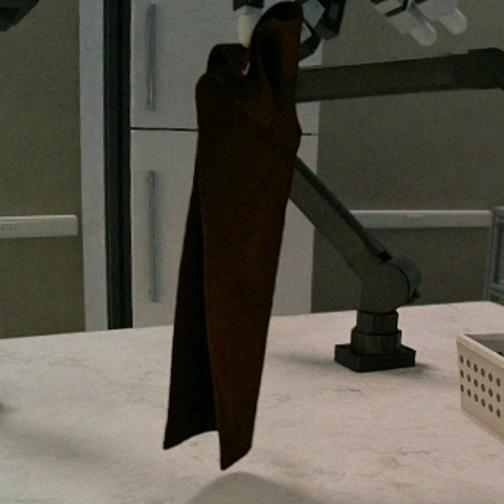

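Emit:
execute_actions(
  actions=[
    [[0,0,0.0,0,0,0,0.754,0,0.576,0.696,0.754,0,0.576,0.696,0.754,0,0.576,0.696,0.714,0.678,0.226,0.168,0.4,-0.6,0,-0.02,-0.06,0,0,0,-0.55,-0.093,0.28,0.4276,0.754,0,0.576,0.696,0.754,0,0.576,0.696,-0.571,0.678,0.0,0.0054,0.6,-0.85]],
    [[0,0,0.0,0,0,0,0.754,0,0.576,0.696,0.754,0,0.576,0.696,0.754,0,0.576,0.696,0.714,0.678,0.226,0.168,0.4,-0.6,0,-0.075,-0.0725,0,0,-0.008,-0.55,-0.093,0.28,0.4276,0.754,0,0.576,0.696,0.754,0,0.576,0.696,-0.571,0.678,0.0,0.0054,0.6,-0.85]],
    [[0,0,0,0,0,0,0.754,0,0.576,0.696,0.754,0,0.576,0.696,0.754,0,0.576,0.696,0.714,0.678,0.226,0.168,0.4,-0.6,0,-0.075,-0.0725,0,0,-0.008,-0.55,-0.093,0.28,0.4276,0.754,0,0.576,0.696,0.754,0,0.576,0.696,-0.571,0.678,0.0,0.0054,0.6,-0.85]],
    [[0,0,0,0,0,0,0.754,0,0.576,0.696,0.754,0,0.576,0.696,0.754,0,0.576,0.696,0.714,0.678,0.226,0.168,0.4,-0.6,0,-0.075,-0.0725,0,0,-0.008,-0.55,-0.093,0.28,0.4276,0.754,0,0.576,0.696,0.754,0,0.576,0.696,-0.571,0.678,0.0,0.0054,0.6,-0.85]],
    [[0,0,0,0,0,0,0.754,0,0.576,0.696,0.754,0,0.576,0.696,0.754,0,0.576,0.696,0.714,0.678,0.226,0.168,0.4,-0.6,0,-0.075,-0.0725,0,0,-0.008,-0.55,-0.093,0.28,0.4276,0.754,0,0.576,0.696,0.754,0,0.576,0.696,-0.571,0.678,0.0,0.0054,0.6,-0.85]],
  ],
  cameras=["cam_low", "cam_high"],
)

Emit:
zoom_image(
  camera="cam_low",
  region=[0, 100, 250, 340],
)

Scene clock: 915.07 s.
left_arm: end_effector_position=(+0.3603, +0.5079, +0.3853) hand_goal=(+0.754, +0.000, +0.576, +0.696, +0.754, +0.000, +0.576, +0.696, +0.754, +0.000, +0.576, +0.696, +0.714, +0.678, +0.226, +0.168) hand_measured=(+0.754, -0.008, +0.574, +0.696, +0.754, -0.008, +0.574, +0.696, +0.754, -0.008, +0.574, +0.696, +0.716, +0.678, +0.224, +0.168) hand_current_ma=(+0, -1, +0, +0, +0, -1, +0, +0, +0, -1, +0, +0, +0, +0, +0, +0) hand_state=(goal, goal, goal, goal, goal, goal, goal, goal, goal, goal, goal, goal, goal, goal, goal, goal) hand_current_limit=0.40 hand_speed=-0.60 end_effector_quat_wxyz=(-0.202, +0.817, +0.305, +0.446) | right_arm: end_effector_position=(+0.4184, -0.2256, +0.2848) hand_goal=(-0.550, -0.092, +0.280, +0.428, +0.754, +0.000, +0.576, +0.696, +0.754, +0.000, +0.576, +0.696, -0.570, +0.678, +0.000, +0.006) hand_measured=(-0.368, -0.092, +0.314, +0.444, +0.746, +0.002, +0.574, +0.696, +0.744, +0.002, +0.574, +0.696, -0.566, +0.678, +0.070, +0.026) hand_current_ma=(+440, +0, +58, +20, -9, +1, -1, +0, -10, +1, -1, +0, +3, +0, +236, +42) hand_state=(blocked, goal, blocked, goal, goal, goal, goal, goal, goal, goal, goal, goal, goal, goal, blocked, blocked) hand_current_limit=0.60 hand_speed=-0.85 end_effector_quat_wxyz=(-0.482, +0.866, +0.074, +0.111)
Joint positions: left_arm=[0.727 0.741 0.88 -0.687 -0.044 1.612] | right_arm=[0.071 1.37 1.345 -1.197 -0.996 1.669]
Joint torques (N m): left_arm=[-0.62 -3.02 9.52 2.41 0.22 -0.05] | right_arm=[0.91 -11.28 9.72 0.54 -0.84 -0.27]
Heat: left arm: hottest elbow 36 °C; right arm: hottest elbow 47 °C.
Hand target: left_arm +0.3626, +0.5015, +0.3895; -0.204, +0.817, +0.294, +0.453 | right_arm +0.4219, -0.2183, +0.2958; -0.486, +0.860, +0.095, +0.121
Off the commanded pose: left_arm 0.008 m, 1 deg | right_arm 0.014 m, 3 deg.
Step readings (end_effector_position of left_arm | right_arm):
0: (+0.3603, +0.5079, +0.3853) | (+0.4124, -0.0316, +0.4873)
1: (+0.3603, +0.5079, +0.3853) | (+0.4143, -0.0310, +0.4840)
2: (+0.3603, +0.5079, +0.3853) | (+0.4143, -0.0309, +0.4802)
4: (+0.3603, +0.5079, +0.3853) | (+0.4105, -0.0335, +0.4670)
8: (+0.3603, +0.5079, +0.3853) | (+0.4135, -0.0347, +0.4528)
15: (+0.3603, +0.5079, +0.3853) | (+0.4153, -0.0347, +0.4538)
16: (+0.3603, +0.5079, +0.3853) | (+0.4164, -0.0344, +0.4500)
17: (+0.3603, +0.5079, +0.3853) | (+0.4133, -0.0379, +0.4434)
19: (+0.3603, +0.5079, +0.3853) | (+0.4038, -0.0589, +0.4226)
23: (+0.3603, +0.5079, +0.3853) | (+0.4152, -0.0884, +0.4081)
30: (+0.3603, +0.5079, +0.3853) | (+0.4225, -0.0921, +0.4099)
31: (+0.3603, +0.5079, +0.3853) | (+0.4225, -0.0906, +0.4067)
32: (+0.3603, +0.5079, +0.3853) | (+0.4201, -0.0929, +0.4014)
34: (+0.3603, +0.5079, +0.3853) | (+0.4079, -0.1073, +0.3817)
38: (+0.3603, +0.5079, +0.3853) | (+0.4126, -0.1307, +0.3662)
45: (+0.3603, +0.5079, +0.3853) | (+0.4180, -0.1360, +0.3670)
46: (+0.3603, +0.5079, +0.3853) | (+0.4178, -0.1346, +0.3646)
47: (+0.3603, +0.5079, +0.3853) | (+0.4174, -0.1368, +0.3603)
49: (+0.3603, +0.5079, +0.3853) | (+0.4081, -0.1517, +0.3426)
53: (+0.3603, +0.5079, +0.3853) | (+0.4136, -0.1774, +0.3256)
60: (+0.3603, +0.5079, +0.3853) | (+0.4169, -0.1813, +0.3257)
61: (+0.3603, +0.5079, +0.3853) | (+0.4164, -0.1802, +0.3237)
62: (+0.3603, +0.5079, +0.3853) | (+0.4159, -0.1820, +0.3200)
64: (+0.3603, +0.5079, +0.3853) | (+0.4094, -0.1964, +0.3031)
68: (+0.3603, +0.5079, +0.3853) | (+0.4143, -0.2220, +0.2853)
75: (+0.3603, +0.5079, +0.3853) | (+0.4178, -0.2256, +0.2848)
Images, in order (width x height): cam_high 504x504, cam_low 504x504.

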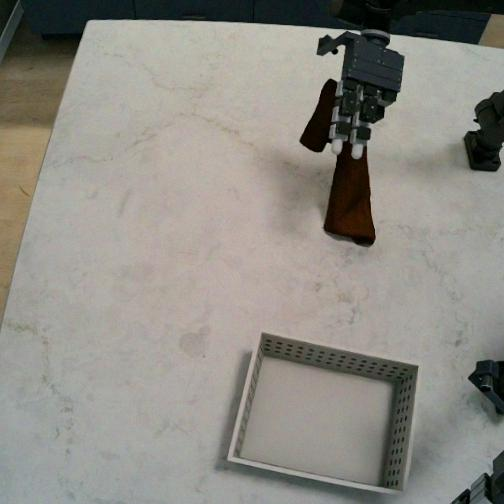

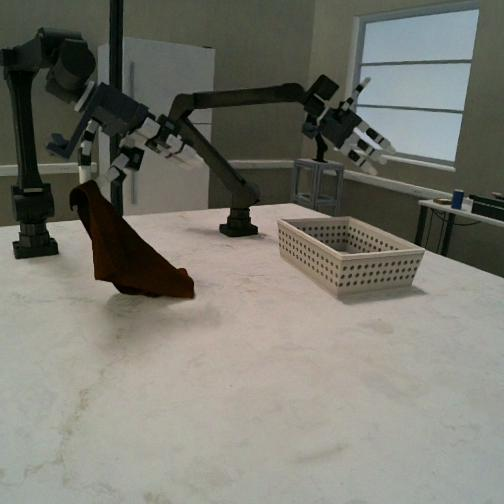

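Scaled by 2.016 from the camera's 504x504 image, which has a finer 720x720 frame.

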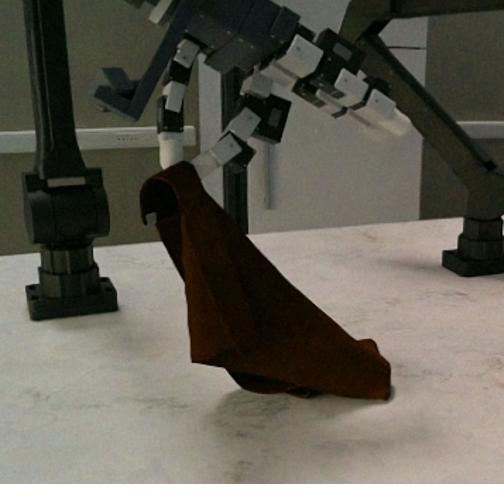

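Emit:
execute_actions(
  actions=[
    [[0,0,0.0,0,0,0,0.754,0,0.576,0.696,0.754,0,0.576,0.696,0.754,0,0.576,0.696,0.714,0.678,0.226,0.168,0.4,-0.6,0,-0.08,-0.0725,0,0,-0.008,-0.55,-0.093,0.28,0.4276,0.754,0,0.576,0.696,0.754,0,0.576,0.696,-0.571,0.678,0.0,0.0054,0.6,-0.85]],
    [[0,0,0,0,0,0,0.754,0,0.576,0.696,0.754,0,0.576,0.696,0.754,0,0.576,0.696,0.714,0.678,0.226,0.168,0.4,-0.6,0,-0.08,-0.0725,0,0,-0.008,-0.55,-0.093,0.28,0.4276,0.754,0,0.576,0.696,0.754,0,0.576,0.696,-0.571,0.678,0.0,0.0054,0.6,-0.85]],
    [[0,0,0,0,0,0,0.754,0,0.576,0.696,0.754,0,0.576,0.696,0.754,0,0.576,0.696,0.714,0.678,0.226,0.168,0.4,-0.6,0,-0.08,-0.0725,0,0,-0.008,-0.55,-0.093,0.28,0.4276,0.754,0,0.576,0.696,0.754,0,0.576,0.696,-0.571,0.678,0.0,0.0054,0.6,-0.85]],
  ],
  cameras=["cam_low", "cam_high"],
)

Emit:
zoom_image(
  camera="cam_low",
  region=[0, 140, 250, 340],
)

Emit:
zoom_image(
  camera="cam_high",
  region=[260, 0, 420, 260],
)

Scene clock: 923.03 s.
left_arm: end_effector_position=(+0.3603, +0.5079, +0.3853) hand_goal=(+0.754, +0.000, +0.576, +0.696, +0.754, +0.000, +0.576, +0.696, +0.754, +0.000, +0.576, +0.696, +0.714, +0.678, +0.226, +0.168) hand_measured=(+0.754, -0.008, +0.574, +0.696, +0.754, -0.008, +0.574, +0.696, +0.754, -0.008, +0.574, +0.696, +0.716, +0.678, +0.224, +0.168) hand_current_ma=(+0, -1, +0, +0, +0, -1, +0, +0, +0, -1, +0, +0, +0, +0, +0, +0) hand_state=(goal, goal, goal, goal, goal, goal, goal, goal, goal, goal, goal, goal, goal, goal, goal, goal) hand_current_limit=0.40 hand_speed=-0.60 end_effector_quat_wxyz=(-0.202, +0.817, +0.305, +0.446) | right_arm: end_effector_position=(+0.4167, -0.3674, +0.1593) hand_goal=(-0.550, -0.092, +0.280, +0.428, +0.754, +0.000, +0.576, +0.696, +0.754, +0.000, +0.576, +0.696, -0.570, +0.678, +0.000, +0.006) hand_measured=(-0.368, -0.092, +0.314, +0.444, +0.746, +0.002, +0.574, +0.696, +0.744, +0.002, +0.574, +0.696, -0.564, +0.678, +0.070, +0.026) hand_current_ma=(+440, +0, +58, +20, -8, +1, -1, +0, -9, +1, -1, +0, +4, +0, +236, +42) hand_state=(blocked, goal, blocked, goal, goal, goal, goal, goal, goal, goal, goal, goal, goal, goal, blocked, blocked) hand_current_limit=0.60 hand_speed=-0.85 end_effector_quat_wxyz=(-0.482, +0.865, +0.044, +0.134)
Joint positions: left_arm=[0.727 0.741 0.88 -0.687 -0.044 1.612] | right_arm=[-0.268 1.515 1.169 -1.298 -1.046 1.165]
Joint torques (N m): left_arm=[-0.62 -3.08 9.51 2.43 0.22 -0.05] | right_arm=[0.79 -12.16 8.32 -0.36 -0.68 -0.27]
Heat: left arm: hottest elbow 36 °C; right arm: hottest elbow 47 °C.
Hand target: left_arm +0.3626, +0.5015, +0.3895; -0.204, +0.817, +0.294, +0.453 | right_arm +0.4219, -0.3623, +0.1653; -0.481, +0.863, +0.062, +0.139
Off the commanded pose: left_arm 0.008 m, 1 deg | right_arm 0.009 m, 2 deg.
Step readings (end_effector_position of left_arm | right_arm):
0: (+0.3603, +0.5079, +0.3853) | (+0.4184, -0.2256, +0.2848)
1: (+0.3603, +0.5079, +0.3853) | (+0.4180, -0.2246, +0.2824)
2: (+0.3603, +0.5079, +0.3853) | (+0.4161, -0.2266, +0.2792)
4: (+0.3603, +0.5079, +0.3853) | (+0.4119, -0.2410, +0.2653)
8: (+0.3603, +0.5079, +0.3853) | (+0.4143, -0.2701, +0.2465)
15: (+0.3603, +0.5079, +0.3853) | (+0.4172, -0.2726, +0.2446)
16: (+0.3603, +0.5079, +0.3853) | (+0.4174, -0.2722, +0.2418)
17: (+0.3603, +0.5079, +0.3853) | (+0.4171, -0.2749, +0.2395)
19: (+0.3603, +0.5079, +0.3853) | (+0.4132, -0.2884, +0.2270)
23: (+0.3603, +0.5079, +0.3853) | (+0.4136, -0.3171, +0.2057)
30: (+0.3603, +0.5079, +0.3853) | (+0.4159, -0.3195, +0.2008)
31: (+0.3603, +0.5079, +0.3853) | (+0.4164, -0.3196, +0.1991)
32: (+0.3603, +0.5079, +0.3853) | (+0.4171, -0.3236, +0.1967)
34: (+0.3603, +0.5079, +0.3853) | (+0.4145, -0.3369, +0.1860)
38: (+0.3603, +0.5079, +0.3853) | (+0.4150, -0.3652, +0.1653)
45: (+0.3603, +0.5079, +0.3853) | (+0.4161, -0.3673, +0.1593)
Images, in order (width x height): cam_high 504x504, cam_low 504x504.

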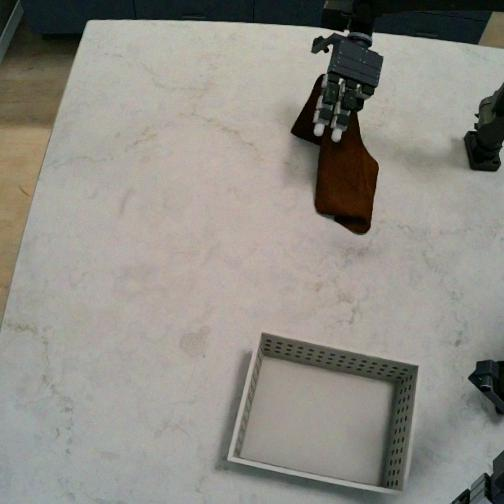

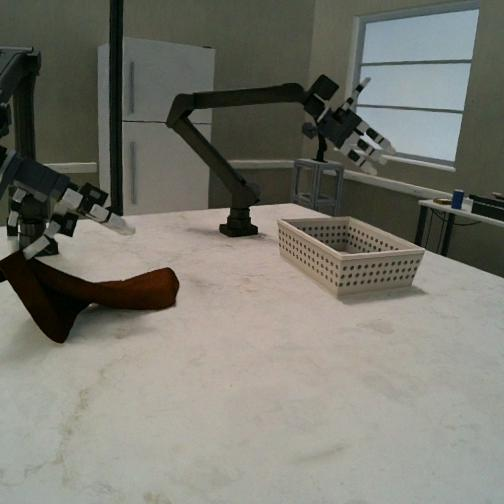

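Scaled by 2.016 from the camera's 504x504 image, which has a finer 720x720 frame.

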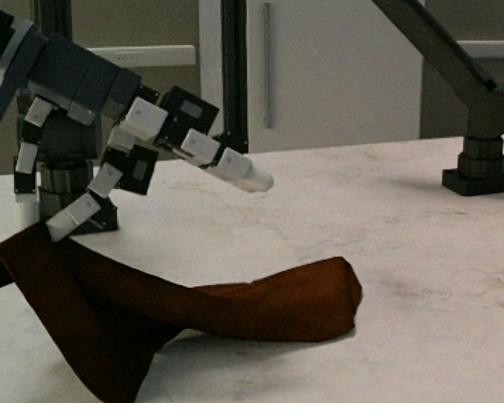

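Scaled by 1.938 from the camera's 504x504 image, which has a finer 720x720 frame.

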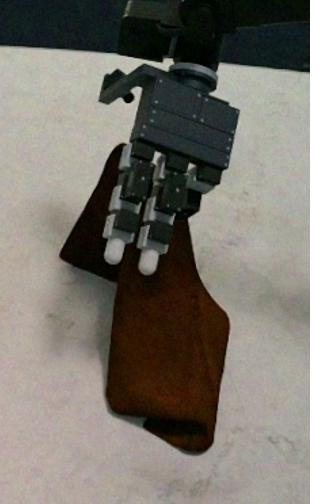

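Emit:
execute_actions(
  actions=[
    [[0,0,0.0,0,0,0,0.754,0,0.576,0.696,0.754,0,0.576,0.696,0.754,0,0.576,0.696,0.714,0.678,0.226,0.168,0.4,-0.6,0,-0.08,-0.07,0,0,-0.008,-0.55,-0.093,0.28,0.4276,0.754,0,0.576,0.696,0.754,0,0.576,0.696,-0.571,0.678,0.0,0.0054,0.6,-0.85]],
    [[0,0,0,0,0,0,0.754,0,0.576,0.696,0.754,0,0.576,0.696,0.754,0,0.576,0.696,0.714,0.678,0.226,0.168,0.4,-0.6,0,-0.08,-0.07,0,0,-0.008,-0.55,-0.093,0.28,0.4276,0.754,0,0.576,0.696,0.754,0,0.576,0.696,-0.571,0.678,0.0,0.0054,0.6,-0.85]],
    [[0,0,0,0,0,0,0.754,0,0.576,0.696,0.754,0,0.576,0.696,0.754,0,0.576,0.696,0.714,0.678,0.226,0.168,0.4,-0.6,0,-0.05,-0.07,0,0,-0.008,-0.55,-0.093,0.28,0.4276,0.754,0,0.576,0.696,0.754,0,0.576,0.696,-0.571,0.678,0.0,0.0054,0.6,-0.85]],
  ],
  cameras=["cam_low", "cam_high"],
)

Emit:
zoom_image(
  camera="cam_high",
  region=[260, 0, 420, 260],
)

Scene clock: 928.70 s.
left_arm: end_effector_position=(+0.3603, +0.5079, +0.3853) hand_goal=(+0.754, +0.000, +0.576, +0.696, +0.754, +0.000, +0.576, +0.696, +0.754, +0.000, +0.576, +0.696, +0.714, +0.678, +0.226, +0.168) hand_measured=(+0.754, -0.008, +0.574, +0.696, +0.754, -0.008, +0.574, +0.696, +0.754, -0.008, +0.574, +0.696, +0.716, +0.678, +0.224, +0.168) hand_current_ma=(+0, -1, +0, +0, +0, -1, +0, +0, +0, -1, +0, +0, +0, +0, +0, +0) hand_state=(goal, goal, goal, goal, goal, goal, goal, goal, goal, goal, goal, goal, goal, goal, goal, goal) hand_current_limit=0.40 hand_speed=-0.60 end_effector_quat_wxyz=(-0.202, +0.817, +0.305, +0.446) | right_arm: end_effector_position=(+0.4066, -0.4807, +0.0334) hand_goal=(-0.550, -0.092, +0.280, +0.428, +0.754, +0.000, +0.576, +0.696, +0.754, +0.000, +0.576, +0.696, -0.570, +0.678, +0.000, +0.006) hand_measured=(-0.368, -0.096, +0.314, +0.444, +0.746, +0.002, +0.574, +0.696, +0.744, +0.002, +0.574, +0.696, -0.564, +0.678, +0.070, +0.026) hand_current_ma=(+440, -2, +58, +20, -8, +1, -1, +0, -9, +1, -1, +0, +4, +0, +236, +42) hand_state=(blocked, goal, blocked, goal, goal, goal, goal, goal, goal, goal, goal, goal, goal, goal, blocked, blocked) hand_current_limit=0.60 hand_speed=-0.85 end_effector_quat_wxyz=(-0.485, +0.863, +0.009, +0.139)
Joint positions: left_arm=[0.727 0.741 0.88 -0.687 -0.044 1.612] | right_arm=[-0.522 1.815 1.164 -1.327 -1.007 0.809]
Joint torques (N m): left_arm=[-0.62 -3.14 9.52 2.41 0.22 -0.05] | right_arm=[-0.09 -14.68 7.72 -0.02 -0.46 -0.32]
Heat: left arm: hottest elbow 36 °C; right arm: hottest elbow 47 °C.
Hand target: left_arm +0.3626, +0.5015, +0.3895; -0.204, +0.817, +0.294, +0.453 | right_arm +0.4219, -0.4883, +0.0393; -0.475, +0.865, +0.029, +0.157
Off the commanded pose: left_arm 0.008 m, 1 deg | right_arm 0.018 m, 3 deg.
Step readings (end_effector_position of left_arm | right_arm):
0: (+0.3603, +0.5079, +0.3853) | (+0.4167, -0.3674, +0.1593)
1: (+0.3603, +0.5079, +0.3853) | (+0.4171, -0.3677, +0.1581)
2: (+0.3603, +0.5079, +0.3853) | (+0.4185, -0.3710, +0.1559)
4: (+0.3603, +0.5079, +0.3853) | (+0.4185, -0.3845, +0.1457)
8: (+0.3603, +0.5079, +0.3853) | (+0.4161, -0.4114, +0.1231)
15: (+0.3603, +0.5079, +0.3853) | (+0.4166, -0.4149, +0.1176)
16: (+0.3603, +0.5079, +0.3853) | (+0.4165, -0.4152, +0.1156)
17: (+0.3603, +0.5079, +0.3853) | (+0.4175, -0.4183, +0.1131)
19: (+0.3603, +0.5079, +0.3853) | (+0.4166, -0.4312, +0.1009)
23: (+0.3603, +0.5079, +0.3853) | (+0.4118, -0.4564, +0.0753)
30: (+0.3603, +0.5079, +0.3853) | (+0.4105, -0.4598, +0.0699)
31: (+0.3603, +0.5079, +0.3853) | (+0.4104, -0.4591, +0.0687)
32: (+0.3603, +0.5079, +0.3853) | (+0.4112, -0.4608, +0.0667)
34: (+0.3603, +0.5079, +0.3853) | (+0.4124, -0.4675, +0.0557)
38: (+0.3603, +0.5079, +0.3853) | (+0.4077, -0.4770, +0.0365)
45: (+0.3603, +0.5079, +0.3853) | (+0.4066, -0.4807, +0.0334)
Images, in order (width x height): cam_high 504x504, cam_low 504x504.

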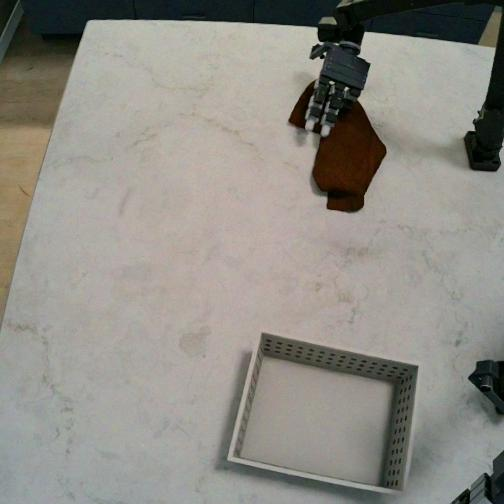

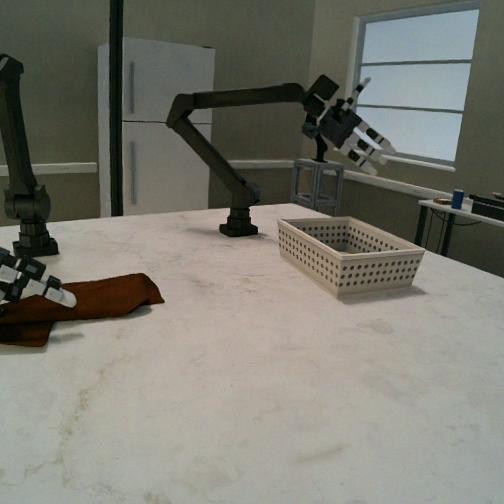

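Scaled by 1.938 from the camera's 504x504 image, which has a finer 720x720 frame.

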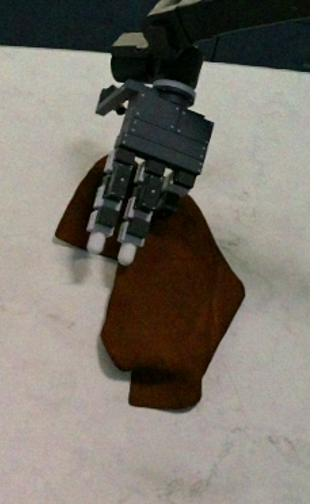

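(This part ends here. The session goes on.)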